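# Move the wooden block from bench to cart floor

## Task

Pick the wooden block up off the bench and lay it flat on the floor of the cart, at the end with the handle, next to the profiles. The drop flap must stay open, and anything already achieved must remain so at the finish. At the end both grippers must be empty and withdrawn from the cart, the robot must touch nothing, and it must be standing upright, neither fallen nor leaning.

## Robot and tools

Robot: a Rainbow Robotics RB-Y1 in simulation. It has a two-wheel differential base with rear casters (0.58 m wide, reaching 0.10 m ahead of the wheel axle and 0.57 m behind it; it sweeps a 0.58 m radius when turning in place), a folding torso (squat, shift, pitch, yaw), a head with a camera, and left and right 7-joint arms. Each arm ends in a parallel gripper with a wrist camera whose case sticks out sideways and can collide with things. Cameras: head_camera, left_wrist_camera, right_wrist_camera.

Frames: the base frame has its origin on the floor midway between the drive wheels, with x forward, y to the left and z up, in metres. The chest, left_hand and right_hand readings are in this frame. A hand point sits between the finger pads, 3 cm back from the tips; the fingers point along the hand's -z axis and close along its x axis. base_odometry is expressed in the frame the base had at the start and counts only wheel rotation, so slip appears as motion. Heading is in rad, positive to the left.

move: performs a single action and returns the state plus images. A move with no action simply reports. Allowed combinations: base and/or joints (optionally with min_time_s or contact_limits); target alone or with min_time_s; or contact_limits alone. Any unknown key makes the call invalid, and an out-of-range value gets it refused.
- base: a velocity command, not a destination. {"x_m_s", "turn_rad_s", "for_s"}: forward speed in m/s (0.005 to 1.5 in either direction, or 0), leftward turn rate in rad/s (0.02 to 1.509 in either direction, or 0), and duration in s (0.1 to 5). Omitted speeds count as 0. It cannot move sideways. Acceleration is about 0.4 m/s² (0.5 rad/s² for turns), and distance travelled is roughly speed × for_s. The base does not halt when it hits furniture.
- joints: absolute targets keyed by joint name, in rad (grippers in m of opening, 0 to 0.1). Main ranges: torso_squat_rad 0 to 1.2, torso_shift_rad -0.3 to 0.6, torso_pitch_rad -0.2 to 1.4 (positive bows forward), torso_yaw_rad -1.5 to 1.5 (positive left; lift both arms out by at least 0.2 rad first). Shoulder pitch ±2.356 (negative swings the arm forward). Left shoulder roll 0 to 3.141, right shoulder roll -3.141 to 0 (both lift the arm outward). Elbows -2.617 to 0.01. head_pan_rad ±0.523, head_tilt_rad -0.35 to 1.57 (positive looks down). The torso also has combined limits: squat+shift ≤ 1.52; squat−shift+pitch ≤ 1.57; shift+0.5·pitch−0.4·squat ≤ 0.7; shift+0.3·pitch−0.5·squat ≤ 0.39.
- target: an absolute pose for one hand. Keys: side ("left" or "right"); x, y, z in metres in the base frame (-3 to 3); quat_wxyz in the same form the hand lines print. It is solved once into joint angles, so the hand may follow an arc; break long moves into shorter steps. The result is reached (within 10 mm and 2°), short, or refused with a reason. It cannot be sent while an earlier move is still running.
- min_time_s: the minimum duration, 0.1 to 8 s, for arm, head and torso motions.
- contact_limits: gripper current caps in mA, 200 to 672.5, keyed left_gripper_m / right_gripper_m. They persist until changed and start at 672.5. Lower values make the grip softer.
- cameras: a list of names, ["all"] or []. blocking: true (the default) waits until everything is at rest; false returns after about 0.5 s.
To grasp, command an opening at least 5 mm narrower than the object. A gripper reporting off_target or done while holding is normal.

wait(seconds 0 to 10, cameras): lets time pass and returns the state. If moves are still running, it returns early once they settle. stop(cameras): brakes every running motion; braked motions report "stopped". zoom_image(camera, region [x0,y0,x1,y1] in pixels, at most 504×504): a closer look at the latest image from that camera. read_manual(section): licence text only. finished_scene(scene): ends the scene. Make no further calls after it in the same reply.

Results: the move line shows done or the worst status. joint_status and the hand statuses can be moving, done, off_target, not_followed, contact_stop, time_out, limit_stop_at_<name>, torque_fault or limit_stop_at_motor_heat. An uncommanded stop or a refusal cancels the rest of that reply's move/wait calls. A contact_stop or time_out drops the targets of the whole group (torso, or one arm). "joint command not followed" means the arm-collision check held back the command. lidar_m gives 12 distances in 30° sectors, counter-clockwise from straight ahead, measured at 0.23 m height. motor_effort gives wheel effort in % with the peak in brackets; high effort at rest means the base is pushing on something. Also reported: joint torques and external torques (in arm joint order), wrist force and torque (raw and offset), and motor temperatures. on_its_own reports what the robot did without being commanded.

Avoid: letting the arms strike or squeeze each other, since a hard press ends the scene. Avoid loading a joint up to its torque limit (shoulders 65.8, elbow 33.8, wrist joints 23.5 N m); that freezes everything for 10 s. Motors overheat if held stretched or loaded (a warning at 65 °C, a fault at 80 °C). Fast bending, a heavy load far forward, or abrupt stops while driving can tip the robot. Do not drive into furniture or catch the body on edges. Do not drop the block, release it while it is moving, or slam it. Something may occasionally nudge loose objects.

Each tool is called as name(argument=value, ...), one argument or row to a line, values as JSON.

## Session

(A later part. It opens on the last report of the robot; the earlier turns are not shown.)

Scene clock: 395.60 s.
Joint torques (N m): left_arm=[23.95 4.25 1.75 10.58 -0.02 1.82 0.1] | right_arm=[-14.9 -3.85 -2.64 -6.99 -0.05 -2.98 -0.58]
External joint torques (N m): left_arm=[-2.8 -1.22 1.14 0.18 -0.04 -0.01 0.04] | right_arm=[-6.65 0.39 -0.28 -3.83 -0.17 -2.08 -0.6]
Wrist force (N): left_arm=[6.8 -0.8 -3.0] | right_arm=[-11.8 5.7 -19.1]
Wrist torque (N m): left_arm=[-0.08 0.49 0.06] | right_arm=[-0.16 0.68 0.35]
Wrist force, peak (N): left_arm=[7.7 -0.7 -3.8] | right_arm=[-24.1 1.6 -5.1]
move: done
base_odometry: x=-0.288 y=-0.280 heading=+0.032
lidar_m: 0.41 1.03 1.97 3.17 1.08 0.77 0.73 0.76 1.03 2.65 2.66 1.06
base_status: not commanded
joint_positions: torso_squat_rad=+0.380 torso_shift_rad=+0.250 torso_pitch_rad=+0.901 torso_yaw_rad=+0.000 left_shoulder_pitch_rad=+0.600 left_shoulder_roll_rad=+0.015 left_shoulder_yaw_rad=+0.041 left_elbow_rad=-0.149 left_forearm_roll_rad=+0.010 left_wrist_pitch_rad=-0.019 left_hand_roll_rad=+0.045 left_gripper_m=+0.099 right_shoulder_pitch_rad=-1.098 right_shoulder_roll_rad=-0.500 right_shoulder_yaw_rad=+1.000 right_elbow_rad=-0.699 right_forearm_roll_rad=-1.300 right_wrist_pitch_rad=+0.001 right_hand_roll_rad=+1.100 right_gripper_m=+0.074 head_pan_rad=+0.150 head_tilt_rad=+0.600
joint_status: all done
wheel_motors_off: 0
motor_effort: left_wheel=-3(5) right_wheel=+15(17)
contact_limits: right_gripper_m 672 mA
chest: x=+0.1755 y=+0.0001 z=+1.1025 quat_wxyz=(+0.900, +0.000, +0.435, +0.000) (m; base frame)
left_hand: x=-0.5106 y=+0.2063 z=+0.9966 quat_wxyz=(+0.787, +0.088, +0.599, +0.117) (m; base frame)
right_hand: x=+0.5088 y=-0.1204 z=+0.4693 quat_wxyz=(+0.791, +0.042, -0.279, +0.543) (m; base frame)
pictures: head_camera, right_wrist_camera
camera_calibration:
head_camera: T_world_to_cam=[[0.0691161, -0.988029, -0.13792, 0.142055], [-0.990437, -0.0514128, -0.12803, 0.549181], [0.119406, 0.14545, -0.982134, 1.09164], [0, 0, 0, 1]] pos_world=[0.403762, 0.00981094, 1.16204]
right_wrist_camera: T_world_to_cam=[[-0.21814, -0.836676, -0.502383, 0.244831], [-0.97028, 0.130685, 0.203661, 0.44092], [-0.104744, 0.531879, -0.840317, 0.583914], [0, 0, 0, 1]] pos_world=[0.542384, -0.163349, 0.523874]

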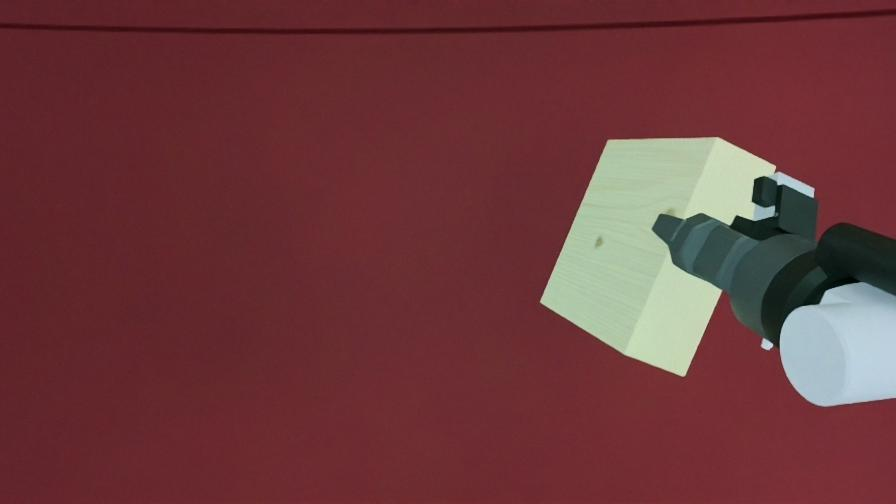

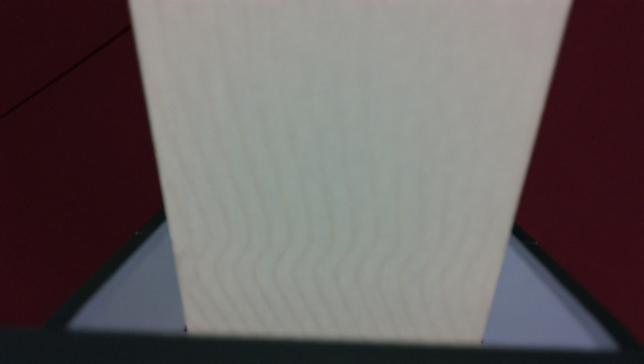

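move(
  joints={"right_shoulder_pitch_rad": -1.432, "right_shoulder_roll_rad": -0.4995, "right_shoulder_yaw_rad": 1.84, "right_elbow_rad": -1.015, "right_forearm_roll_rad": -1.0, "right_wrist_pitch_rad": -0.803, "right_hand_roll_rad": 0.242},
  min_time_s=4,
  cameras=["head_camera", "right_wrist_camera"],
)

Scene clock: 406.03 s.
Joint torques (N m): left_arm=[23.98 4.39 1.54 10.82 -0.07 1.68 0.17] | right_arm=[-17.9 4 -6.77 -10.76 0.86 -7.93 -0.74]
External joint torques (N m): left_arm=[-2.77 -1.09 0.93 0.42 -0.09 -0.15 0.11] | right_arm=[-7.27 4.43 -2.75 -7.02 0.47 -6.08 -0.79]
Wrist force (N): left_arm=[7.7 -0.5 -3.8] | right_arm=[-24.0 1.2 -2.8]
Wrist torque (N m): left_arm=[-0.18 0.60 0.04] | right_arm=[-0.08 1.51 0.63]
Wrist force, peak (N): left_arm=[7.7 -0.5 -3.8] | right_arm=[-24.3 1.8 -2.8]
move: done
base_odometry: x=-0.288 y=-0.280 heading=+0.032
lidar_m: 0.99 1.04 1.97 3.16 1.08 0.77 0.73 0.76 1.02 2.66 2.65 1.04
base_status: not commanded
joint_positions: torso_squat_rad=+0.380 torso_shift_rad=+0.250 torso_pitch_rad=+0.901 torso_yaw_rad=+0.000 left_shoulder_pitch_rad=+0.600 left_shoulder_roll_rad=+0.015 left_shoulder_yaw_rad=+0.041 left_elbow_rad=-0.149 left_forearm_roll_rad=+0.010 left_wrist_pitch_rad=-0.019 left_hand_roll_rad=+0.045 left_gripper_m=+0.099 right_shoulder_pitch_rad=-1.430 right_shoulder_roll_rad=-0.500 right_shoulder_yaw_rad=+1.841 right_elbow_rad=-1.013 right_forearm_roll_rad=-1.000 right_wrist_pitch_rad=-0.802 right_hand_roll_rad=+0.242 right_gripper_m=+0.074 head_pan_rad=+0.150 head_tilt_rad=+0.600
joint_status: all done
wheel_motors_off: 0
motor_effort: left_wheel=-2(4) right_wheel=+17(18)
contact_limits: right_gripper_m 672 mA
chest: x=+0.1755 y=+0.0001 z=+1.1025 quat_wxyz=(+0.900, +0.000, +0.435, +0.000) (m; base frame)
left_hand: x=-0.5106 y=+0.2063 z=+0.9966 quat_wxyz=(+0.787, +0.088, +0.599, +0.117) (m; base frame)
right_hand: x=+0.4195 y=+0.1068 z=+0.6503 quat_wxyz=(+0.568, +0.406, -0.499, +0.514) (m; base frame)
pictures: head_camera, right_wrist_camera
camera_calibration:
head_camera: T_world_to_cam=[[0.0691161, -0.988029, -0.13792, 0.142055], [-0.990437, -0.0514128, -0.12803, 0.549181], [0.119406, 0.14545, -0.982134, 1.09164], [0, 0, 0, 1]] pos_world=[0.403762, 0.00981094, 1.16204]
right_wrist_camera: T_world_to_cam=[[0.0572164, -0.157203, -0.985907, 0.632735], [-0.926112, -0.377194, 0.00639747, 0.451688], [-0.372884, 0.912695, -0.167169, 0.23985], [0, 0, 0, 1]] pos_world=[0.471547, 0.0509319, 0.661024]

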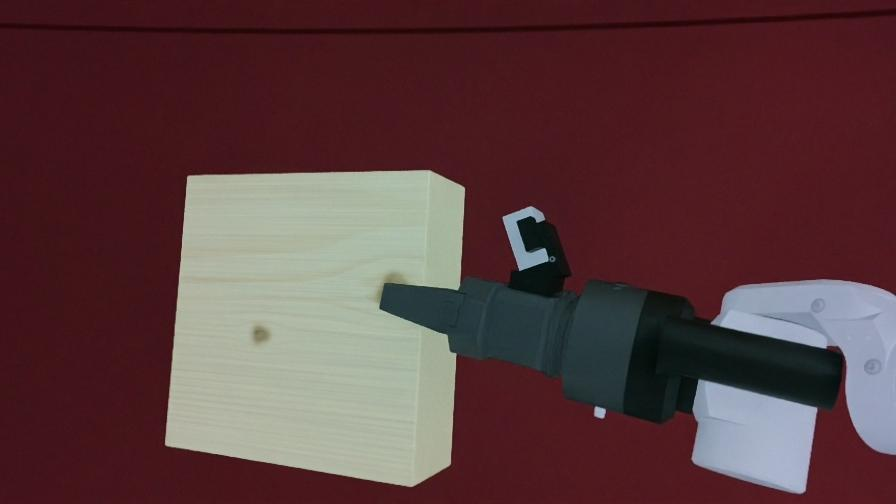

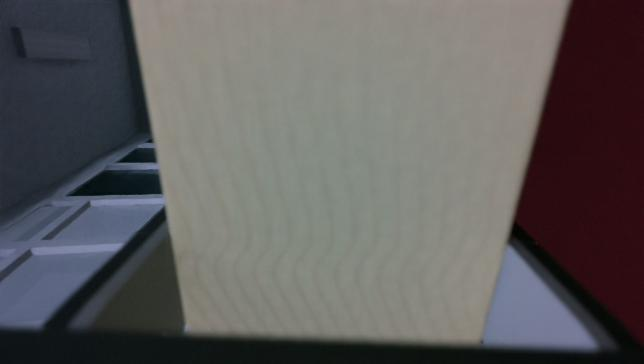

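move(
  joints={"torso_squat_rad": 0.2, "torso_shift_rad": 0.2, "torso_pitch_rad": 0.7, "head_tilt_rad": 0.8},
  min_time_s=3,
)

move(
  base={"x_m_s": 0.15, "for_s": 4.0},
  cameras=["head_camera"],
)

Scene clock: 417.90 s.
Joint torques (N m): left_arm=[22.48 3.9 1.23 10.16 -0.03 1.52 0.02] | right_arm=[-21.42 2.45 -9.26 -8.13 -0.11 -7.94 -0.77]
External joint torques (N m): left_arm=[-2.83 -1.15 0.66 0.25 -0.05 -0.15 -0.03] | right_arm=[-6.86 4.77 -3.84 -5.74 -0.24 -6.04 -0.81]
Wrist force (N): left_arm=[6.7 -0.3 -4.8] | right_arm=[-23.3 6.0 -2.4]
Wrist torque (N m): left_arm=[-0.16 0.49 0.10] | right_arm=[0.22 1.49 0.59]
Wrist force, peak (N): left_arm=[7.3 -1.3 -4.4] | right_arm=[-24.8 1.9 -3.2]
move: done
base_odometry: x=-0.288 y=-0.280 heading=+0.032
lidar_m: 0.99 1.03 1.97 3.17 1.07 0.76 0.73 0.78 1.03 2.64 2.65 1.04
base_status: not commanded
joint_positions: torso_squat_rad=+0.200 torso_shift_rad=+0.200 torso_pitch_rad=+0.701 torso_yaw_rad=+0.000 left_shoulder_pitch_rad=+0.600 left_shoulder_roll_rad=+0.015 left_shoulder_yaw_rad=+0.041 left_elbow_rad=-0.149 left_forearm_roll_rad=+0.010 left_wrist_pitch_rad=-0.019 left_hand_roll_rad=+0.045 left_gripper_m=+0.099 right_shoulder_pitch_rad=-1.430 right_shoulder_roll_rad=-0.501 right_shoulder_yaw_rad=+1.841 right_elbow_rad=-1.014 right_forearm_roll_rad=-1.000 right_wrist_pitch_rad=-0.802 right_hand_roll_rad=+0.242 right_gripper_m=+0.074 head_pan_rad=+0.150 head_tilt_rad=+0.800
joint_status: all done
wheel_motors_off: 0
motor_effort: left_wheel=-4(5) right_wheel=+14(16)
contact_limits: right_gripper_m 672 mA
chest: x=+0.1080 y=+0.0001 z=+1.1893 quat_wxyz=(+0.939, +0.000, +0.343, +0.000) (m; base frame)
left_hand: x=-0.5434 y=+0.2063 z=+0.9493 quat_wxyz=(+0.843, +0.076, +0.517, +0.125) (m; base frame)
right_hand: x=+0.4367 y=+0.1068 z=+0.7946 quat_wxyz=(+0.515, +0.353, -0.553, +0.552) (m; base frame)
pictures: none

Scene clock: 422.57 s.
Joint torques (N m): left_arm=[22.44 4.01 1.41 10.27 -0.05 1.42 0.03] | right_arm=[-21.29 2.58 -10.06 -7.83 -0.41 -8.07 -0.84]
External joint torques (N m): left_arm=[-2.87 -1.04 0.85 0.36 -0.07 -0.25 -0.02] | right_arm=[-6.74 4.9 -4.64 -5.44 -0.54 -6.18 -0.88]
Wrist force (N): left_arm=[6.9 -0.3 -4.5] | right_arm=[-22.6 7.1 -2.5]
Wrist torque (N m): left_arm=[-0.18 0.51 0.04] | right_arm=[0.21 1.46 0.58]
Wrist force, peak (N): left_arm=[7.1 -0.2 -5.0] | right_arm=[-24.6 4.8 -3.2]
move: done
base_odometry: x=+0.312 y=-0.260 heading=+0.032
lidar_m: 0.39 0.41 0.57 4.44 1.95 1.39 1.33 1.39 1.87 4.79 0.57 0.41
base_status: done (sent for 4 of 4 s)
joint_positions: torso_squat_rad=+0.200 torso_shift_rad=+0.200 torso_pitch_rad=+0.701 torso_yaw_rad=+0.000 left_shoulder_pitch_rad=+0.600 left_shoulder_roll_rad=+0.015 left_shoulder_yaw_rad=+0.041 left_elbow_rad=-0.149 left_forearm_roll_rad=+0.010 left_wrist_pitch_rad=-0.019 left_hand_roll_rad=+0.045 left_gripper_m=+0.099 right_shoulder_pitch_rad=-1.430 right_shoulder_roll_rad=-0.501 right_shoulder_yaw_rad=+1.841 right_elbow_rad=-1.014 right_forearm_roll_rad=-1.000 right_wrist_pitch_rad=-0.801 right_hand_roll_rad=+0.242 right_gripper_m=+0.074 head_pan_rad=+0.150 head_tilt_rad=+0.800
joint_status: not commanded
wheel_motors_off: 0
motor_effort: left_wheel=+2(31) right_wheel=-1(43)
contact_limits: right_gripper_m 672 mA
chest: x=+0.1081 y=+0.0001 z=+1.1893 quat_wxyz=(+0.939, +0.000, +0.343, +0.000) (m; base frame)
left_hand: x=-0.5434 y=+0.2063 z=+0.9493 quat_wxyz=(+0.843, +0.076, +0.517, +0.125) (m; base frame)
right_hand: x=+0.4366 y=+0.1068 z=+0.7946 quat_wxyz=(+0.515, +0.353, -0.553, +0.552) (m; base frame)
pictures: head_camera
camera_calibration:
head_camera: T_world_to_cam=[[0.0905759, -0.988964, -0.117244, 0.131899], [-0.988798, -0.0752813, -0.128883, 0.47381], [0.118634, 0.127605, -0.984704, 1.22274], [0, 0, 0, 1]] pos_world=[0.311496, 0.0100846, 1.28057]

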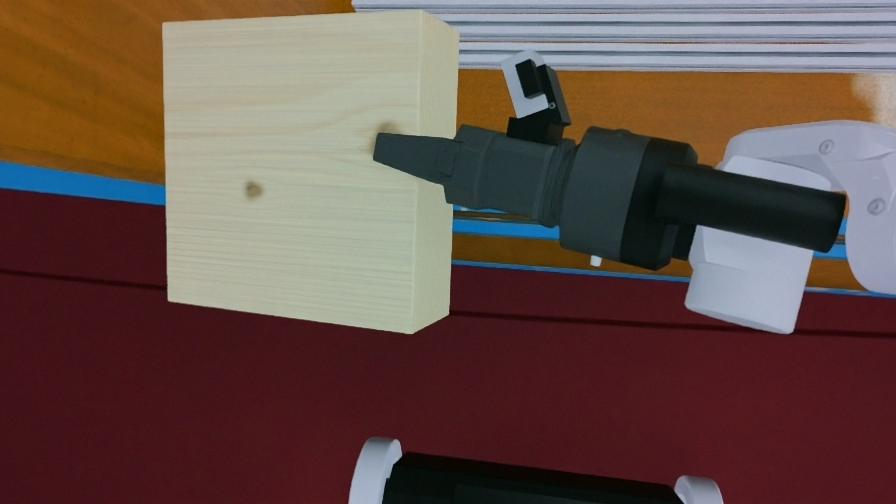

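move(
  base={"x_m_s": 0.1, "for_s": 1.6},
  joints={"head_tilt_rad": 0.7},
  cameras=["head_camera"],
)

Scene clock: 426.07 s.
Joint torques (N m): left_arm=[22.31 3.96 1.23 10.23 -0.02 1.5 -0.06] | right_arm=[-21.28 2.31 -10.31 -7.65 -0.35 -8.2 -0.74]
External joint torques (N m): left_arm=[-3.01 -1.1 0.66 0.33 -0.04 -0.18 -0.11] | right_arm=[-6.73 4.62 -4.89 -5.26 -0.48 -6.31 -0.78]
Wrist force (N): left_arm=[6.0 -0.5 -4.6] | right_arm=[-22.8 6.3 -2.7]
Wrist torque (N m): left_arm=[-0.18 0.40 0.04] | right_arm=[0.18 1.52 0.58]
Wrist force, peak (N): left_arm=[7.3 -0.6 -4.9] | right_arm=[-24.1 7.7 -2.3]
move: done
base_odometry: x=+0.472 y=-0.255 heading=+0.032
lidar_m: 0.22 0.25 0.34 1.64 2.19 1.56 1.49 1.56 2.09 4.62 0.34 0.25
base_status: done (sent for 1.6 of 1.6 s)
joint_positions: torso_squat_rad=+0.200 torso_shift_rad=+0.200 torso_pitch_rad=+0.701 torso_yaw_rad=+0.000 left_shoulder_pitch_rad=+0.600 left_shoulder_roll_rad=+0.015 left_shoulder_yaw_rad=+0.041 left_elbow_rad=-0.149 left_forearm_roll_rad=+0.010 left_wrist_pitch_rad=-0.019 left_hand_roll_rad=+0.045 left_gripper_m=+0.099 right_shoulder_pitch_rad=-1.430 right_shoulder_roll_rad=-0.500 right_shoulder_yaw_rad=+1.841 right_elbow_rad=-1.014 right_forearm_roll_rad=-1.000 right_wrist_pitch_rad=-0.801 right_hand_roll_rad=+0.242 right_gripper_m=+0.074 head_pan_rad=+0.150 head_tilt_rad=+0.700
joint_status: all done
wheel_motors_off: 0
motor_effort: left_wheel=+1(27) right_wheel=-2(20)
contact_limits: right_gripper_m 672 mA
chest: x=+0.1081 y=+0.0001 z=+1.1893 quat_wxyz=(+0.939, +0.000, +0.343, +0.000) (m; base frame)
left_hand: x=-0.5433 y=+0.2063 z=+0.9493 quat_wxyz=(+0.843, +0.076, +0.517, +0.125) (m; base frame)
right_hand: x=+0.4366 y=+0.1068 z=+0.7946 quat_wxyz=(+0.515, +0.353, -0.552, +0.552) (m; base frame)
pictures: head_camera
camera_calibration:
head_camera: T_world_to_cam=[[0.0927795, -0.988494, -0.119463, 0.134257], [-0.971904, -0.0638423, -0.226555, 0.599351], [0.216322, 0.137126, -0.966644, 1.17397], [0, 0, 0, 1]] pos_world=[0.316101, 0.0099948, 1.28663]

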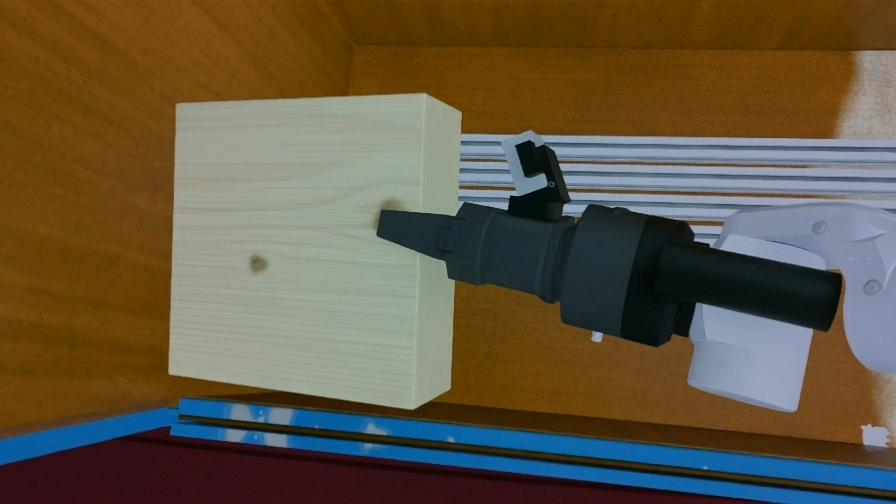

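zoom_image(
  camera="head_camera",
  region=[150, 340, 500, 504],
)

zoom_image(
  camera="head_camera",
  region=[440, 60, 790, 300],
)

Scaled by 1.440 from the camera's 896x504 image, which has a finer 1280x720 frame.

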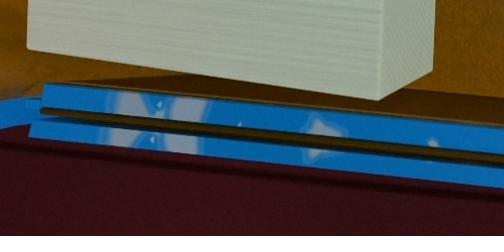

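Scaled by 1.440 from the camera's 896x504 image, which has a finer 1280x720 frame.

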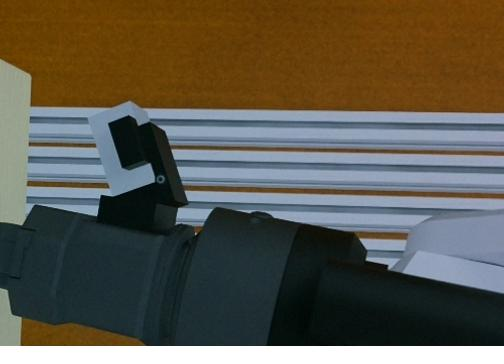

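move(
  target={"side": "right", "x": 0.479, "y": 0.114, "z": 0.812, "quat_wxyz": [0.5144, 0.3547, -0.5548, 0.5496]},
  min_time_s=2,
  cameras=["head_camera", "right_wrist_camera"],
)

Scene clock: 448.53 s.
Joint torques (N m): left_arm=[22.36 3.92 1.31 10.2 -0.04 1.55 0.04] | right_arm=[-26.18 2.23 -9.96 -4.42 -0.99 -8.17 -0.87]
External joint torques (N m): left_arm=[-2.96 -1.13 0.74 0.3 -0.05 -0.12 -0.01] | right_arm=[-9.79 4.98 -4.34 -3.11 -0.91 -6.31 -0.91]
Wrist force (N): left_arm=[6.4 -1.5 -4.1] | right_arm=[-23.5 6.5 -2.4]
Wrist torque (N m): left_arm=[-0.02 0.47 0.04] | right_arm=[0.18 1.47 0.62]
Wrist force, peak (N): left_arm=[7.2 -0.8 -4.7] | right_arm=[-23.9 6.4 -2.5]
move: done
base_odometry: x=+0.472 y=-0.255 heading=+0.032
lidar_m: 0.23 0.24 0.34 1.63 2.19 1.56 1.48 1.55 2.10 4.61 0.35 0.24
base_status: not commanded
joint_positions: torso_squat_rad=+0.200 torso_shift_rad=+0.200 torso_pitch_rad=+0.701 torso_yaw_rad=+0.000 left_shoulder_pitch_rad=+0.600 left_shoulder_roll_rad=+0.015 left_shoulder_yaw_rad=+0.041 left_elbow_rad=-0.149 left_forearm_roll_rad=+0.010 left_wrist_pitch_rad=-0.019 left_hand_roll_rad=+0.045 left_gripper_m=+0.099 right_shoulder_pitch_rad=-1.513 right_shoulder_roll_rad=-0.476 right_shoulder_yaw_rad=+1.857 right_elbow_rad=-0.917 right_forearm_roll_rad=-0.978 right_wrist_pitch_rad=-0.817 right_hand_roll_rad=+0.100 right_gripper_m=+0.074 head_pan_rad=+0.150 head_tilt_rad=+0.700
joint_status: all done
wheel_motors_off: 0
motor_effort: left_wheel=+1(2) right_wheel=-2(5)
contact_limits: right_gripper_m 672 mA
chest: x=+0.1081 y=+0.0001 z=+1.1893 quat_wxyz=(+0.939, +0.000, +0.343, +0.000) (m; base frame)
left_hand: x=-0.5433 y=+0.2063 z=+0.9493 quat_wxyz=(+0.843, +0.076, +0.517, +0.125) (m; base frame)
right_hand: x=+0.4785 y=+0.1127 z=+0.8105 quat_wxyz=(+0.516, +0.353, -0.553, +0.550) (m; base frame)
right_hand_status: reached (checked arc, planned for 2.0 s): 2 mm and 0.4 deg off.
pictures: head_camera, right_wrist_camera
camera_calibration:
head_camera: T_world_to_cam=[[0.0927795, -0.988494, -0.119463, 0.134266], [-0.971904, -0.0638423, -0.226555, 0.599254], [0.216322, 0.137126, -0.966644, 1.17399], [0, 0, 0, 1]] pos_world=[0.316001, 0.0099948, 1.28663]
right_wrist_camera: T_world_to_cam=[[0.250432, -0.156868, -0.955341, 0.670959], [-0.910091, -0.374686, -0.177047, 0.648267], [-0.330179, 0.913785, -0.236598, 0.319024], [0, 0, 0, 1]] pos_world=[0.527287, 0.0566291, 0.831249]

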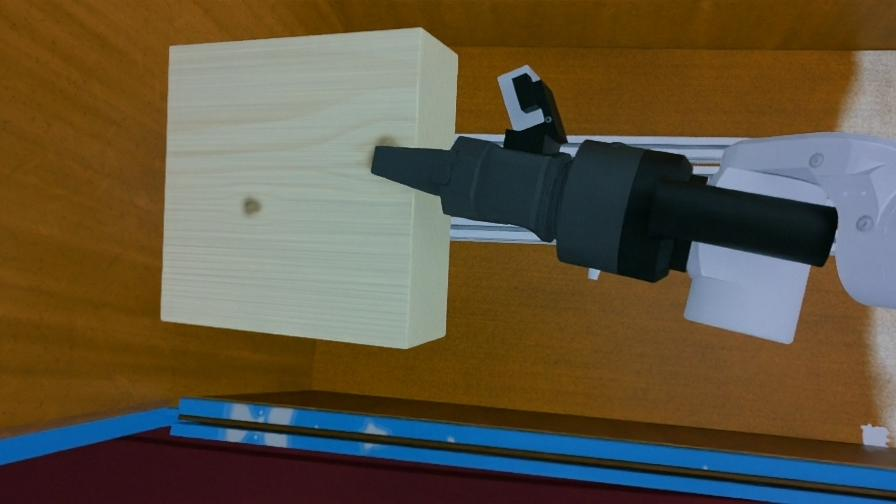

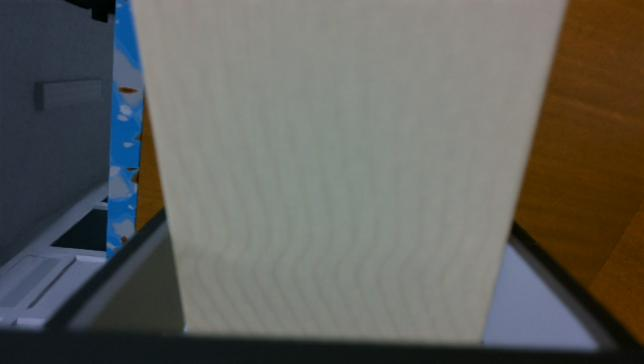

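move(
  joints={"torso_squat_rad": 0.3, "torso_shift_rad": 0.25, "torso_pitch_rad": 0.95, "head_tilt_rad": 0.55},
  min_time_s=3,
  cameras=["head_camera", "right_wrist_camera"],
)

Scene clock: 454.87 s.
Joint torques (N m): left_arm=[23.98 3.99 1.27 10.97 -0.04 1.7 0.08] | right_arm=[-19.12 4.89 -9.03 -8.34 -0.03 -8.09 -0.79]
External joint torques (N m): left_arm=[-2.97 -1.55 0.66 0.51 -0.06 -0.16 0.02] | right_arm=[-7.48 5.17 -4.97 -5.27 -0.3 -6.22 -0.83]
Wrist force (N): left_arm=[7.3 -0.2 -2.9] | right_arm=[-23.5 1.2 -3.3]
Wrist torque (N m): left_arm=[-0.12 0.58 0.09] | right_arm=[-0.28 1.57 0.60]
Wrist force, peak (N): left_arm=[6.7 -0.8 -5.1] | right_arm=[-23.9 6.2 -2.6]
move: done
base_odometry: x=+0.472 y=-0.255 heading=+0.032
lidar_m: 0.23 0.24 0.34 1.64 2.19 1.56 1.49 1.56 2.09 4.62 0.34 0.24
base_status: not commanded
joint_positions: torso_squat_rad=+0.300 torso_shift_rad=+0.250 torso_pitch_rad=+0.951 torso_yaw_rad=+0.000 left_shoulder_pitch_rad=+0.600 left_shoulder_roll_rad=+0.015 left_shoulder_yaw_rad=+0.041 left_elbow_rad=-0.149 left_forearm_roll_rad=+0.010 left_wrist_pitch_rad=-0.019 left_hand_roll_rad=+0.045 left_gripper_m=+0.099 right_shoulder_pitch_rad=-1.514 right_shoulder_roll_rad=-0.476 right_shoulder_yaw_rad=+1.857 right_elbow_rad=-0.917 right_forearm_roll_rad=-0.978 right_wrist_pitch_rad=-0.817 right_hand_roll_rad=+0.100 right_gripper_m=+0.074 head_pan_rad=+0.150 head_tilt_rad=+0.550
joint_status: all done
wheel_motors_off: 0
motor_effort: left_wheel=+1(3) right_wheel=-3(4)
contact_limits: right_gripper_m 672 mA
chest: x=+0.1895 y=+0.0001 z=+1.1082 quat_wxyz=(+0.889, +0.000, +0.458, +0.000) (m; base frame)
left_hand: x=-0.5011 y=+0.2063 z=+1.0367 quat_wxyz=(+0.772, +0.091, +0.618, +0.115) (m; base frame)
right_hand: x=+0.4551 y=+0.1126 z=+0.6496 quat_wxyz=(+0.581, +0.418, -0.485, +0.502) (m; base frame)
pictures: head_camera, right_wrist_camera
camera_calibration:
head_camera: T_world_to_cam=[[0.0631705, -0.987792, -0.142397, 0.147962], [-0.990784, -0.0449421, -0.127775, 0.567514], [0.119816, 0.149156, -0.981528, 1.08571], [0, 0, 0, 1]] pos_world=[0.422852, 0.00972092, 1.15923]
right_wrist_camera: T_world_to_cam=[[0.00710399, -0.157047, -0.987566, 0.654752], [-0.925698, -0.374547, 0.0529033, 0.456173], [-0.378198, 0.913811, -0.148039, 0.237529], [0, 0, 0, 1]] pos_world=[0.50746, 0.0566282, 0.657642]

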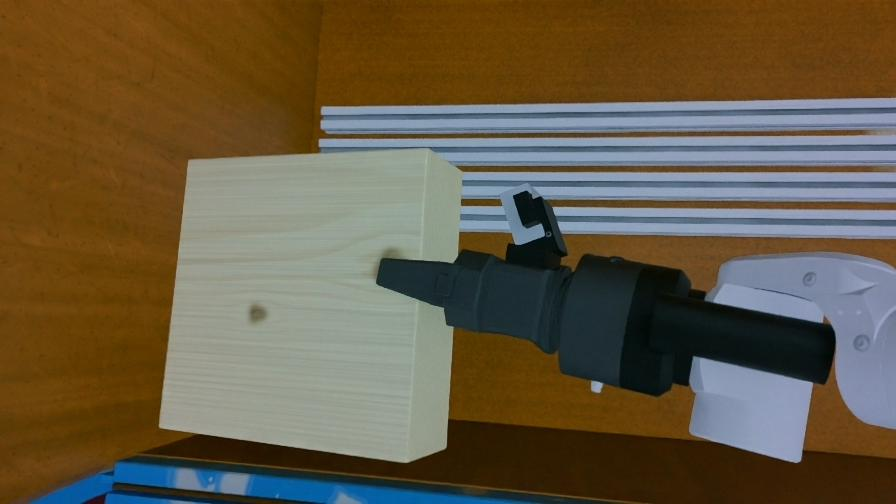

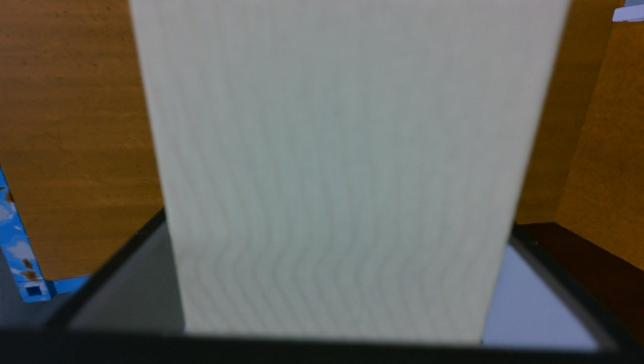

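zoom_image(
  camera="head_camera",
  region=[420, 190, 896, 504],
)

zoom_image(
  camera="head_camera",
  region=[100, 360, 350, 504],
)

Scaled by 1.059 from the camera's 896x504 image, which has a finer 1280x720 frame.

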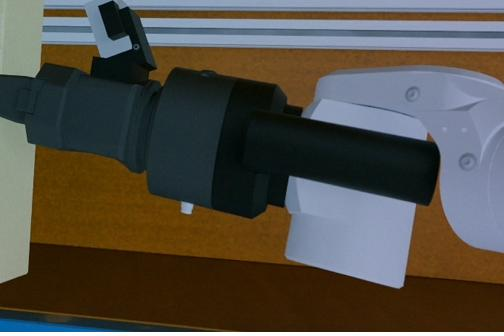

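Scaled by 2.016 from the camera's 896x504 image, which has a finer 1280x720 frame.

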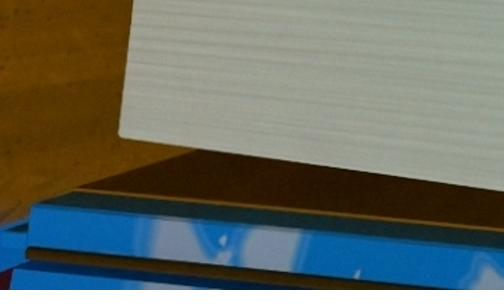

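move(
  joints={"torso_squat_rad": 0.9, "torso_shift_rad": 0.3576},
  min_time_s=5,
  cameras=["head_camera", "right_wrist_camera"],
)

Scene clock: 471.07 s.
Joint torques (N m): left_arm=[24.15 4.38 1.71 10.95 -0.15 1.62 0.11] | right_arm=[-19.2 4.66 -8.93 -8.51 -0.06 -8.13 -0.77]
External joint torques (N m): left_arm=[-2.8 -1.17 1.09 0.48 -0.17 -0.25 0.06] | right_arm=[-7.57 4.94 -4.86 -5.44 -0.33 -6.26 -0.82]
Wrist force (N): left_arm=[6.8 -0.5 -3.0] | right_arm=[-23.6 0.7 -3.5]
Wrist torque (N m): left_arm=[-0.15 0.52 0.04] | right_arm=[-0.23 1.59 0.61]
Wrist force, peak (N): left_arm=[7.9 -0.4 -4.1] | right_arm=[-24.5 0.8 -3.8]
move: done
base_odometry: x=+0.472 y=-0.255 heading=+0.032
lidar_m: 0.23 0.24 0.33 1.64 2.18 1.56 1.49 1.57 2.09 4.60 0.35 0.25
base_status: not commanded
joint_positions: torso_squat_rad=+0.900 torso_shift_rad=+0.358 torso_pitch_rad=+0.951 torso_yaw_rad=+0.000 left_shoulder_pitch_rad=+0.600 left_shoulder_roll_rad=+0.015 left_shoulder_yaw_rad=+0.041 left_elbow_rad=-0.149 left_forearm_roll_rad=+0.010 left_wrist_pitch_rad=-0.019 left_hand_roll_rad=+0.045 left_gripper_m=+0.099 right_shoulder_pitch_rad=-1.514 right_shoulder_roll_rad=-0.476 right_shoulder_yaw_rad=+1.857 right_elbow_rad=-0.917 right_forearm_roll_rad=-0.978 right_wrist_pitch_rad=-0.817 right_hand_roll_rad=+0.100 right_gripper_m=+0.074 head_pan_rad=+0.150 head_tilt_rad=+0.550
joint_status: all done
wheel_motors_off: 0
motor_effort: left_wheel=+2(3) right_wheel=-1(3)
contact_limits: right_gripper_m 672 mA
chest: x=+0.1762 y=+0.0001 z=+0.8679 quat_wxyz=(+0.889, +0.000, +0.458, +0.000) (m; base frame)
left_hand: x=-0.5143 y=+0.2063 z=+0.7964 quat_wxyz=(+0.772, +0.091, +0.618, +0.115) (m; base frame)
right_hand: x=+0.4419 y=+0.1126 z=+0.4094 quat_wxyz=(+0.581, +0.418, -0.485, +0.502) (m; base frame)
pictures: head_camera, right_wrist_camera
camera_calibration:
head_camera: T_world_to_cam=[[0.0631862, -0.987791, -0.142395, 0.114471], [-0.990783, -0.0449577, -0.127778, 0.523729], [0.119816, 0.149157, -0.981528, 0.851441], [0, 0, 0, 1]] pos_world=[0.409652, 0.00962088, 0.918934]
right_wrist_camera: T_world_to_cam=[[0.00718152, -0.157017, -0.98757, 0.417579], [-0.925697, -0.374559, 0.0528208, 0.456659], [-0.378197, 0.913811, -0.14804, 0.19707], [0, 0, 0, 1]] pos_world=[0.49426, 0.0565283, 0.417442]

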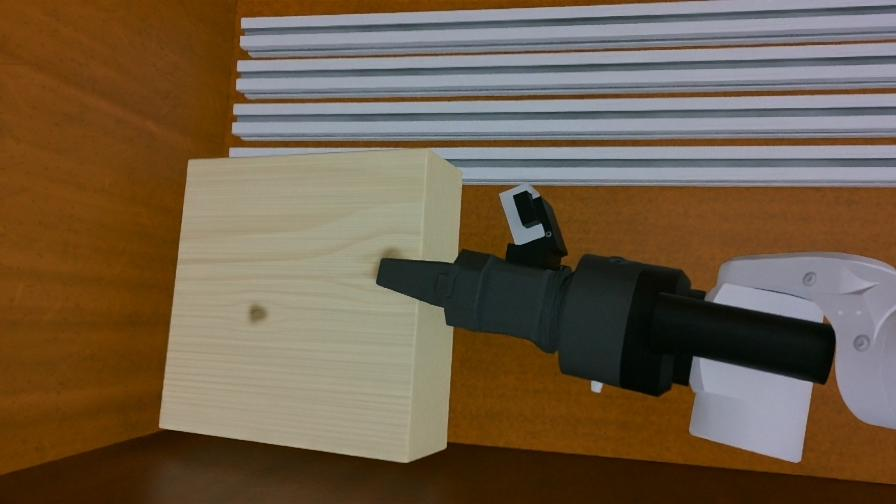

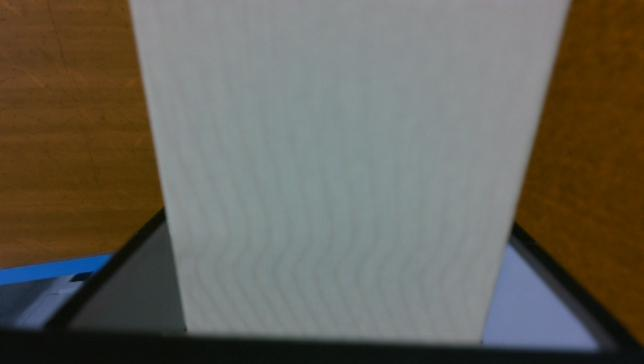

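move(
  target={"side": "right", "x": 0.4405, "y": 0.1126, "z": 0.409, "quat_wxyz": [0.5775, 0.4214, -0.4821, 0.5061]},
  min_time_s=1,
)

move(
  joints={"torso_squat_rad": 0.934, "torso_shift_rad": 0.374},
  min_time_s=1.5,
  cameras=["head_camera"],
)

Scene clock: 477.93 s.
Joint torques (N m): left_arm=[23.88 4.33 1.4 10.8 0.02 1.65 -0.05] | right_arm=[-19.18 6.7 -7.03 -8.18 0.34 -8.22 -0.86]
External joint torques (N m): left_arm=[-3.07 -1.21 0.79 0.34 0 -0.22 -0.11] | right_arm=[-7.51 7.04 -2.99 -5.22 0.1 -6.35 -0.9]
Wrist force (N): left_arm=[6.6 -1.0 -2.9] | right_arm=[-23.9 1.1 -3.6]
Wrist torque (N m): left_arm=[-0.13 0.46 0.06] | right_arm=[-0.29 1.50 0.63]
Wrist force, peak (N): left_arm=[8.2 -1.3 -2.7] | right_arm=[-24.5 0.9 -3.5]
move: done
base_odometry: x=+0.472 y=-0.255 heading=+0.032
lidar_m: 0.23 0.25 0.34 1.63 2.18 1.56 1.49 1.56 2.09 4.60 0.33 0.25
base_status: not commanded
joint_positions: torso_squat_rad=+0.900 torso_shift_rad=+0.358 torso_pitch_rad=+0.951 torso_yaw_rad=+0.000 left_shoulder_pitch_rad=+0.600 left_shoulder_roll_rad=+0.015 left_shoulder_yaw_rad=+0.041 left_elbow_rad=-0.149 left_forearm_roll_rad=+0.010 left_wrist_pitch_rad=-0.019 left_hand_roll_rad=+0.045 left_gripper_m=+0.099 right_shoulder_pitch_rad=-1.517 right_shoulder_roll_rad=-0.474 right_shoulder_yaw_rad=+1.869 right_elbow_rad=-0.907 right_forearm_roll_rad=-0.969 right_wrist_pitch_rad=-0.822 right_hand_roll_rad=+0.086 right_gripper_m=+0.074 head_pan_rad=+0.150 head_tilt_rad=+0.550
joint_status: all done
wheel_motors_off: 0
motor_effort: left_wheel=+1(3) right_wheel=+0(3)
contact_limits: right_gripper_m 672 mA
chest: x=+0.1762 y=+0.0001 z=+0.8679 quat_wxyz=(+0.889, +0.000, +0.458, +0.000) (m; base frame)
left_hand: x=-0.5143 y=+0.2063 z=+0.7964 quat_wxyz=(+0.772, +0.091, +0.618, +0.115) (m; base frame)
right_hand: x=+0.4404 y=+0.1110 z=+0.4074 quat_wxyz=(+0.579, +0.420, -0.481, +0.507) (m; base frame)
right_hand_status: reached (checked arc, planned for 1.0 s): 2 mm and 0.3 deg off.
pictures: none

Scene clock: 479.73 s.
Joint torques (N m): left_arm=[23.91 4.25 1.45 10.93 0.01 1.72 0.03] | right_arm=[-19.16 6.71 -6.95 -8.23 0.41 -8.16 -0.76]
External joint torques (N m): left_arm=[-3.04 -1.29 0.84 0.47 0 -0.14 -0.02] | right_arm=[-7.5 7.04 -2.92 -5.27 0.17 -6.29 -0.82]
Wrist force (N): left_arm=[7.3 -1.0 -3.0] | right_arm=[-23.8 0.9 -3.3]
Wrist torque (N m): left_arm=[-0.12 0.53 0.02] | right_arm=[-0.26 1.53 0.64]
Wrist force, peak (N): left_arm=[7.6 -1.1 -3.2] | right_arm=[-24.3 0.7 -3.1]
move: done
base_odometry: x=+0.472 y=-0.255 heading=+0.032
lidar_m: 0.23 0.24 0.34 1.64 2.18 1.56 1.48 1.56 2.09 4.61 0.33 0.25
base_status: not commanded
joint_positions: torso_squat_rad=+0.934 torso_shift_rad=+0.374 torso_pitch_rad=+0.951 torso_yaw_rad=+0.000 left_shoulder_pitch_rad=+0.600 left_shoulder_roll_rad=+0.015 left_shoulder_yaw_rad=+0.041 left_elbow_rad=-0.149 left_forearm_roll_rad=+0.010 left_wrist_pitch_rad=-0.019 left_hand_roll_rad=+0.045 left_gripper_m=+0.099 right_shoulder_pitch_rad=-1.517 right_shoulder_roll_rad=-0.474 right_shoulder_yaw_rad=+1.869 right_elbow_rad=-0.907 right_forearm_roll_rad=-0.969 right_wrist_pitch_rad=-0.822 right_hand_roll_rad=+0.086 right_gripper_m=+0.074 head_pan_rad=+0.150 head_tilt_rad=+0.550
joint_status: all done
wheel_motors_off: 0
motor_effort: left_wheel=+2(3) right_wheel=-1(3)
contact_limits: right_gripper_m 672 mA
chest: x=+0.1760 y=+0.0001 z=+0.8478 quat_wxyz=(+0.889, +0.000, +0.458, +0.000) (m; base frame)
left_hand: x=-0.5146 y=+0.2063 z=+0.7762 quat_wxyz=(+0.772, +0.091, +0.618, +0.115) (m; base frame)
right_hand: x=+0.4402 y=+0.1110 z=+0.3873 quat_wxyz=(+0.579, +0.420, -0.481, +0.507) (m; base frame)
pictures: head_camera
camera_calibration:
head_camera: T_world_to_cam=[[0.0631839, -0.987792, -0.142389, 0.111623], [-0.990772, -0.0449414, -0.127875, 0.520945], [0.119915, 0.149155, -0.981516, 0.831697], [0, 0, 0, 1]] pos_world=[0.409352, 0.00962093, 0.898834]

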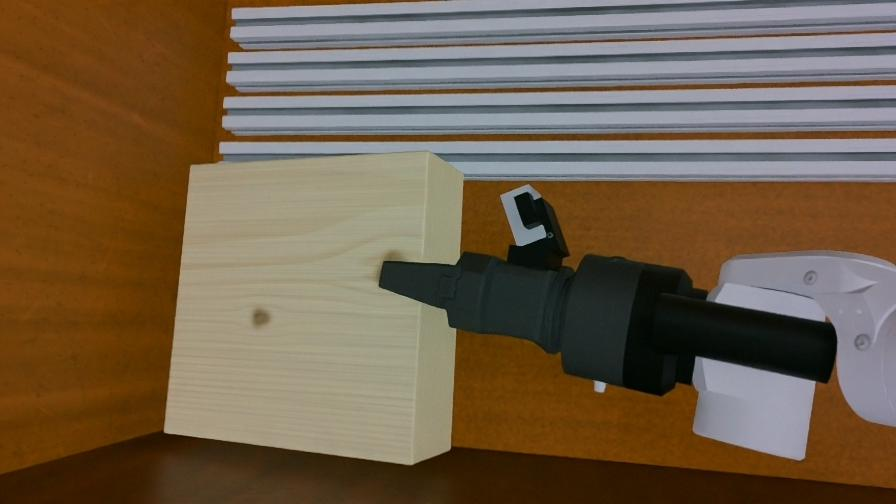

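move(
  joints={"torso_squat_rad": 0.948, "torso_shift_rad": 0.376},
  min_time_s=1.0,
)

move(
  joints={"torso_squat_rad": 0.960, "torso_shift_rad": 0.381},
  min_time_s=1.0,
  cameras=["head_camera"],
)

Scene clock: 484.40 s.
Joint torques (N m): left_arm=[23.83 4.05 1.6 10.83 -0.03 1.62 0.06] | right_arm=[-19.41 6.55 -6.91 -8.25 0.29 -8.08 -0.61]
External joint torques (N m): left_arm=[-3.12 -1.49 0.98 0.36 -0.04 -0.24 0.01] | right_arm=[-7.75 6.88 -2.88 -5.29 0.04 -6.21 -0.66]
Wrist force (N): left_arm=[6.5 -1.2 -3.3] | right_arm=[-23.2 0.7 -3.3]
Wrist torque (N m): left_arm=[-0.09 0.44 0.07] | right_arm=[-0.25 1.61 0.63]
Wrist force, peak (N): left_arm=[7.8 -0.7 -3.3] | right_arm=[-24.3 0.7 -3.6]
move: done
base_odometry: x=+0.472 y=-0.255 heading=+0.032
lidar_m: 0.22 0.24 0.33 1.63 2.18 1.57 1.49 1.56 2.09 4.62 0.34 0.25
base_status: not commanded
joint_positions: torso_squat_rad=+0.948 torso_shift_rad=+0.376 torso_pitch_rad=+0.951 torso_yaw_rad=+0.000 left_shoulder_pitch_rad=+0.600 left_shoulder_roll_rad=+0.015 left_shoulder_yaw_rad=+0.041 left_elbow_rad=-0.149 left_forearm_roll_rad=+0.010 left_wrist_pitch_rad=-0.019 left_hand_roll_rad=+0.045 left_gripper_m=+0.099 right_shoulder_pitch_rad=-1.517 right_shoulder_roll_rad=-0.474 right_shoulder_yaw_rad=+1.869 right_elbow_rad=-0.907 right_forearm_roll_rad=-0.969 right_wrist_pitch_rad=-0.822 right_hand_roll_rad=+0.086 right_gripper_m=+0.074 head_pan_rad=+0.150 head_tilt_rad=+0.550
joint_status: all done
wheel_motors_off: 0
motor_effort: left_wheel=+2(3) right_wheel=+0(4)
contact_limits: right_gripper_m 672 mA
chest: x=+0.1738 y=+0.0001 z=+0.8401 quat_wxyz=(+0.889, +0.000, +0.458, +0.000) (m; base frame)
left_hand: x=-0.5167 y=+0.2063 z=+0.7685 quat_wxyz=(+0.772, +0.091, +0.618, +0.115) (m; base frame)
right_hand: x=+0.4381 y=+0.1110 z=+0.3796 quat_wxyz=(+0.579, +0.420, -0.481, +0.507) (m; base frame)
pictures: none

Scene clock: 485.70 s.
Joint torques (N m): left_arm=[23.74 4.23 1.27 10.79 0.04 1.6 -0.04] | right_arm=[-18.69 6.97 -6.8 -8.24 0.49 -8.25 -0.96]
External joint torques (N m): left_arm=[-3.21 -1.32 0.66 0.32 0.02 -0.27 -0.1] | right_arm=[-7.03 7.3 -2.76 -5.28 0.24 -6.37 -1.01]
Wrist force (N): left_arm=[6.5 -0.2 -2.7] | right_arm=[-23.8 0.7 -3.9]
Wrist torque (N m): left_arm=[-0.20 0.48 0.06] | right_arm=[-0.25 1.54 0.61]
Wrist force, peak (N): left_arm=[7.4 -0.7 -3.5] | right_arm=[-24.4 1.1 -3.7]
move: done
base_odometry: x=+0.472 y=-0.255 heading=+0.032
lidar_m: 0.23 0.23 0.33 1.64 2.17 1.56 1.49 1.56 2.09 4.61 0.34 0.24
base_status: not commanded
joint_positions: torso_squat_rad=+0.960 torso_shift_rad=+0.381 torso_pitch_rad=+0.951 torso_yaw_rad=+0.000 left_shoulder_pitch_rad=+0.600 left_shoulder_roll_rad=+0.015 left_shoulder_yaw_rad=+0.041 left_elbow_rad=-0.149 left_forearm_roll_rad=+0.010 left_wrist_pitch_rad=-0.019 left_hand_roll_rad=+0.045 left_gripper_m=+0.099 right_shoulder_pitch_rad=-1.517 right_shoulder_roll_rad=-0.474 right_shoulder_yaw_rad=+1.869 right_elbow_rad=-0.907 right_forearm_roll_rad=-0.969 right_wrist_pitch_rad=-0.822 right_hand_roll_rad=+0.086 right_gripper_m=+0.074 head_pan_rad=+0.150 head_tilt_rad=+0.550
joint_status: all done
wheel_motors_off: 0
motor_effort: left_wheel=+2(2) right_wheel=-1(3)
contact_limits: right_gripper_m 672 mA
chest: x=+0.1732 y=+0.0001 z=+0.8330 quat_wxyz=(+0.889, +0.000, +0.458, +0.000) (m; base frame)
left_hand: x=-0.5174 y=+0.2063 z=+0.7614 quat_wxyz=(+0.772, +0.091, +0.618, +0.115) (m; base frame)
right_hand: x=+0.4374 y=+0.1110 z=+0.3725 quat_wxyz=(+0.579, +0.420, -0.481, +0.507) (m; base frame)
pictures: head_camera
camera_calibration:
head_camera: T_world_to_cam=[[0.0631839, -0.987792, -0.142389, 0.109693], [-0.990772, -0.0449414, -0.127875, 0.516278], [0.119915, 0.149155, -0.981516, 0.817506], [0, 0, 0, 1]] pos_world=[0.406552, 0.00962093, 0.884034]

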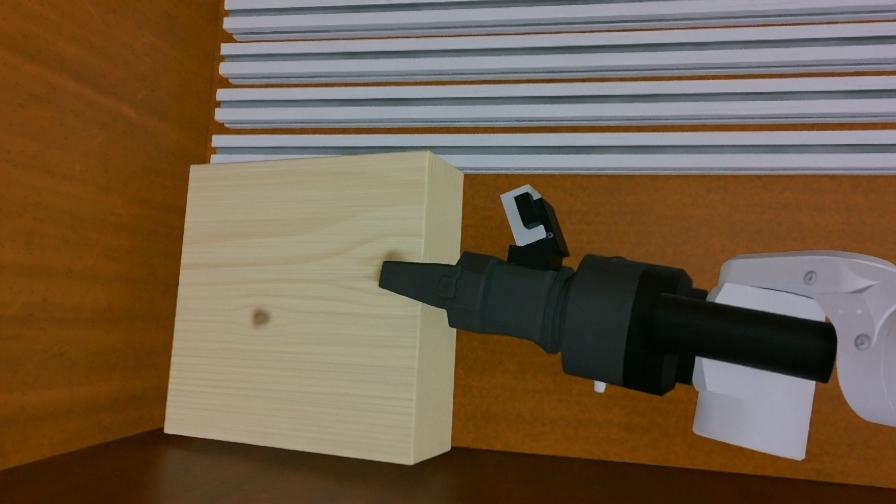

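move(
  joints={"torso_squat_rad": 0.979, "torso_shift_rad": 0.392},
  min_time_s=1.0,
)

move(
  joints={"torso_squat_rad": 0.993, "torso_shift_rad": 0.40},
  min_time_s=1.0,
  cameras=["head_camera"],
)

Scene clock: 489.20 s.
Joint torques (N m): left_arm=[23.85 4.31 1.6 10.72 -0.07 1.72 0.02] | right_arm=[-12.35 3.55 -5.27 -3.5 -0.77 1.46 -1.32]
External joint torques (N m): left_arm=[-3.09 -1.23 0.99 0.26 -0.08 -0.15 -0.03] | right_arm=[-0.63 3.86 -1.21 -0.54 -1.01 3.34 -1.37]
Wrist force (N): left_arm=[7.4 -0.9 -2.8] | right_arm=[-3.2 1.7 10.9]
Wrist torque (N m): left_arm=[-0.10 0.55 0.04] | right_arm=[-0.75 -3.11 1.66]
Wrist force, peak (N): left_arm=[8.0 -1.5 -2.9] | right_arm=[-24.3 0.5 -3.6]
move: done
base_odometry: x=+0.472 y=-0.255 heading=+0.032
lidar_m: 0.23 0.24 0.33 1.64 2.19 1.56 1.48 1.56 2.09 4.61 0.35 0.25
base_status: not commanded
joint_positions: torso_squat_rad=+0.979 torso_shift_rad=+0.392 torso_pitch_rad=+0.950 torso_yaw_rad=+0.000 left_shoulder_pitch_rad=+0.600 left_shoulder_roll_rad=+0.015 left_shoulder_yaw_rad=+0.041 left_elbow_rad=-0.149 left_forearm_roll_rad=+0.010 left_wrist_pitch_rad=-0.019 left_hand_roll_rad=+0.045 left_gripper_m=+0.099 right_shoulder_pitch_rad=-1.519 right_shoulder_roll_rad=-0.473 right_shoulder_yaw_rad=+1.869 right_elbow_rad=-0.908 right_forearm_roll_rad=-0.969 right_wrist_pitch_rad=-0.824 right_hand_roll_rad=+0.086 right_gripper_m=+0.074 head_pan_rad=+0.150 head_tilt_rad=+0.550
joint_status: all done
wheel_motors_off: 0
motor_effort: left_wheel=+0(2) right_wheel=-1(3)
contact_limits: right_gripper_m 672 mA
chest: x=+0.1728 y=+0.0000 z=+0.8215 quat_wxyz=(+0.889, +0.000, +0.457, +0.000) (m; base frame)
left_hand: x=-0.5177 y=+0.2063 z=+0.7493 quat_wxyz=(+0.772, +0.091, +0.618, +0.115) (m; base frame)
right_hand: x=+0.4376 y=+0.1121 z=+0.3627 quat_wxyz=(+0.577, +0.421, -0.483, +0.507) (m; base frame)
pictures: none

Scene clock: 490.50 s.
Joint torques (N m): left_arm=[23.53 4.22 1.33 10.92 0.02 1.73 0.08] | right_arm=[-9.66 -0.15 -1.78 -0.08 -0.63 5.1 -0.73]
External joint torques (N m): left_arm=[-3.41 -1.33 0.72 0.46 0 -0.13 0.02] | right_arm=[2.08 0.14 2.29 2.89 -0.88 6.97 -0.78]
Wrist force (N): left_arm=[6.9 -0.9 -2.9] | right_arm=[4.1 0.6 10.7]
Wrist torque (N m): left_arm=[-0.08 0.48 0.05] | right_arm=[-0.51 -4.62 0.52]
Wrist force, peak (N): left_arm=[7.6 -1.2 -3.6] | right_arm=[8.0 0.3 14.5]
move: done
base_odometry: x=+0.472 y=-0.255 heading=+0.032
lidar_m: 0.23 0.25 0.34 1.63 2.17 1.57 1.49 1.56 2.09 4.62 0.34 0.25
base_status: not commanded
joint_positions: torso_squat_rad=+0.993 torso_shift_rad=+0.400 torso_pitch_rad=+0.949 torso_yaw_rad=+0.000 left_shoulder_pitch_rad=+0.600 left_shoulder_roll_rad=+0.015 left_shoulder_yaw_rad=+0.041 left_elbow_rad=-0.149 left_forearm_roll_rad=+0.010 left_wrist_pitch_rad=-0.019 left_hand_roll_rad=+0.045 left_gripper_m=+0.099 right_shoulder_pitch_rad=-1.520 right_shoulder_roll_rad=-0.472 right_shoulder_yaw_rad=+1.868 right_elbow_rad=-0.909 right_forearm_roll_rad=-0.969 right_wrist_pitch_rad=-0.825 right_hand_roll_rad=+0.086 right_gripper_m=+0.074 head_pan_rad=+0.150 head_tilt_rad=+0.550
joint_status: all done
wheel_motors_off: 0
motor_effort: left_wheel=+0(1) right_wheel=+1(2)
contact_limits: right_gripper_m 672 mA
chest: x=+0.1724 y=+0.0000 z=+0.8128 quat_wxyz=(+0.889, +0.000, +0.457, +0.000) (m; base frame)
left_hand: x=-0.5180 y=+0.2063 z=+0.7405 quat_wxyz=(+0.772, +0.091, +0.618, +0.115) (m; base frame)
right_hand: x=+0.4374 y=+0.1130 z=+0.3551 quat_wxyz=(+0.577, +0.422, -0.483, +0.506) (m; base frame)
pictures: head_camera
camera_calibration:
head_camera: T_world_to_cam=[[0.0632745, -0.987782, -0.142422, 0.106787], [-0.990632, -0.0448609, -0.128976, 0.513815], [0.121011, 0.149248, -0.981367, 0.797409], [0, 0, 0, 1]] pos_world=[0.40575, 0.00952094, 0.86403]

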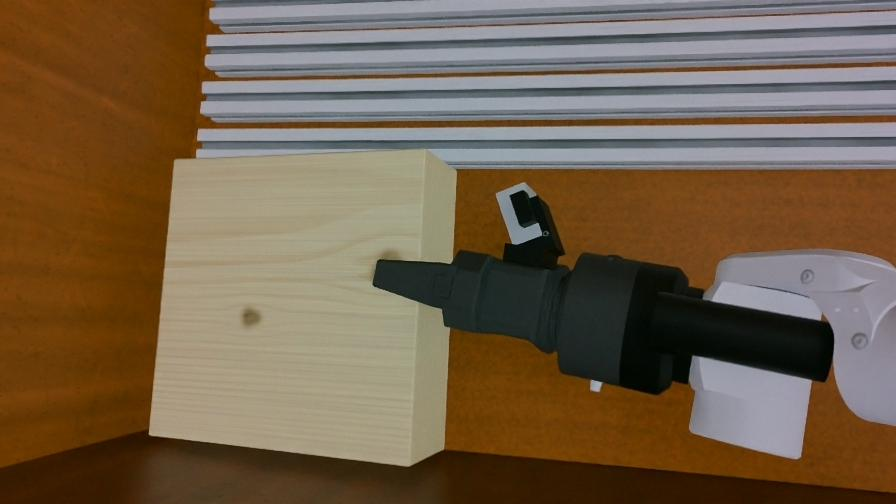

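move(
  target={"side": "right", "x": 0.4374, "y": 0.114, "z": 0.3505, "quat_wxyz": [0.5675, 0.4325, -0.4933, 0.4977]},
  min_time_s=1.5,
  cameras=["head_camera", "right_wrist_camera"],
)

Scene clock: 501.80 s.
Joint torques (N m): left_arm=[23.85 4.24 1.5 10.79 0 1.65 0.03] | right_arm=[-10.64 4.34 -2.13 -3.51 0.48 -2.33 -0.48]
External joint torques (N m): left_arm=[-3.1 -1.31 0.89 0.33 -0.01 -0.21 -0.03] | right_arm=[0.93 4.07 1.41 -1.19 0.34 -0.44 -0.53]
Wrist force (N): left_arm=[6.7 -0.8 -3.0] | right_arm=[-11.7 0.3 1.1]
Wrist torque (N m): left_arm=[-0.09 0.46 0.07] | right_arm=[-0.62 -0.99 0.26]
Wrist force, peak (N): left_arm=[7.7 -0.9 -3.6] | right_arm=[-13.3 -0.3 0.8]
move: done
base_odometry: x=+0.472 y=-0.255 heading=+0.032
lidar_m: 0.22 0.25 0.35 1.62 2.17 1.56 1.49 1.56 2.09 4.62 0.34 0.24
base_status: not commanded
joint_positions: torso_squat_rad=+0.993 torso_shift_rad=+0.400 torso_pitch_rad=+0.950 torso_yaw_rad=+0.000 left_shoulder_pitch_rad=+0.600 left_shoulder_roll_rad=+0.015 left_shoulder_yaw_rad=+0.041 left_elbow_rad=-0.149 left_forearm_roll_rad=+0.010 left_wrist_pitch_rad=-0.019 left_hand_roll_rad=+0.045 left_gripper_m=+0.099 right_shoulder_pitch_rad=-1.499 right_shoulder_roll_rad=-0.406 right_shoulder_yaw_rad=+1.890 right_elbow_rad=-0.763 right_forearm_roll_rad=-0.938 right_wrist_pitch_rad=-0.920 right_hand_roll_rad=+0.015 right_gripper_m=+0.074 head_pan_rad=+0.150 head_tilt_rad=+0.550
joint_status: all done
wheel_motors_off: 0
motor_effort: left_wheel=+0(1) right_wheel=+3(3)
contact_limits: right_gripper_m 672 mA
chest: x=+0.1726 y=+0.0000 z=+0.8126 quat_wxyz=(+0.889, +0.000, +0.457, +0.000) (m; base frame)
left_hand: x=-0.5179 y=+0.2063 z=+0.7407 quat_wxyz=(+0.772, +0.091, +0.618, +0.115) (m; base frame)
right_hand: x=+0.4378 y=+0.1137 z=+0.3503 quat_wxyz=(+0.568, +0.431, -0.493, +0.498) (m; base frame)
right_hand_status: reached (checked arc, planned for 1.5 s): 1 mm and 0.2 deg off.
pictures: head_camera, right_wrist_camera
camera_calibration:
head_camera: T_world_to_cam=[[0.0631953, -0.987767, -0.142561, 0.106884], [-0.990698, -0.04484, -0.128479, 0.513572], [0.120514, 0.149354, -0.981412, 0.797332], [0, 0, 0, 1]] pos_world=[0.405951, 0.00952075, 0.863731]
right_wrist_camera: T_world_to_cam=[[0.0142593, -0.118629, -0.992836, 0.353824], [-0.920614, -0.389055, 0.0332643, 0.462704], [-0.390214, 0.913544, -0.114759, 0.179402], [0, 0, 0, 1]] pos_world=[0.490931, 0.0580999, 0.356485]

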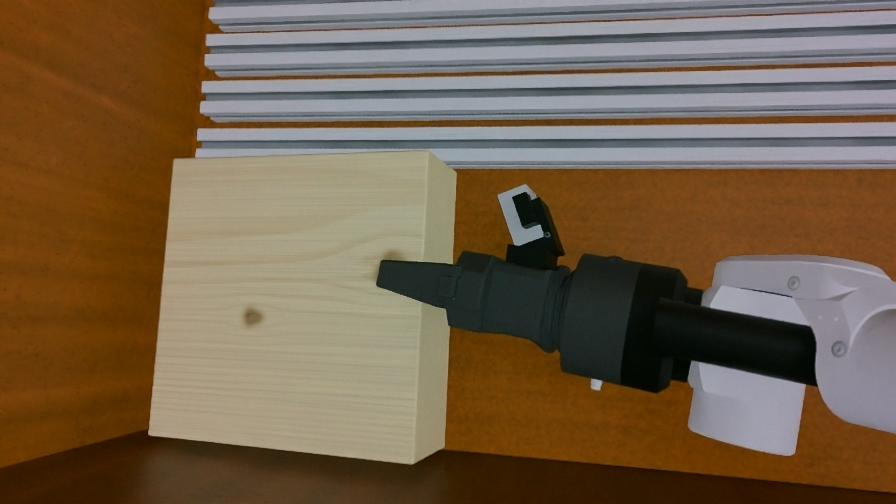

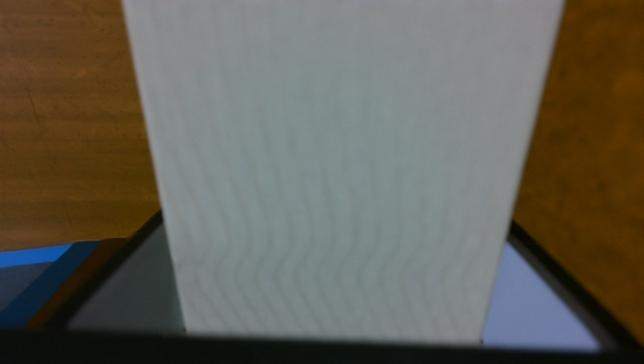

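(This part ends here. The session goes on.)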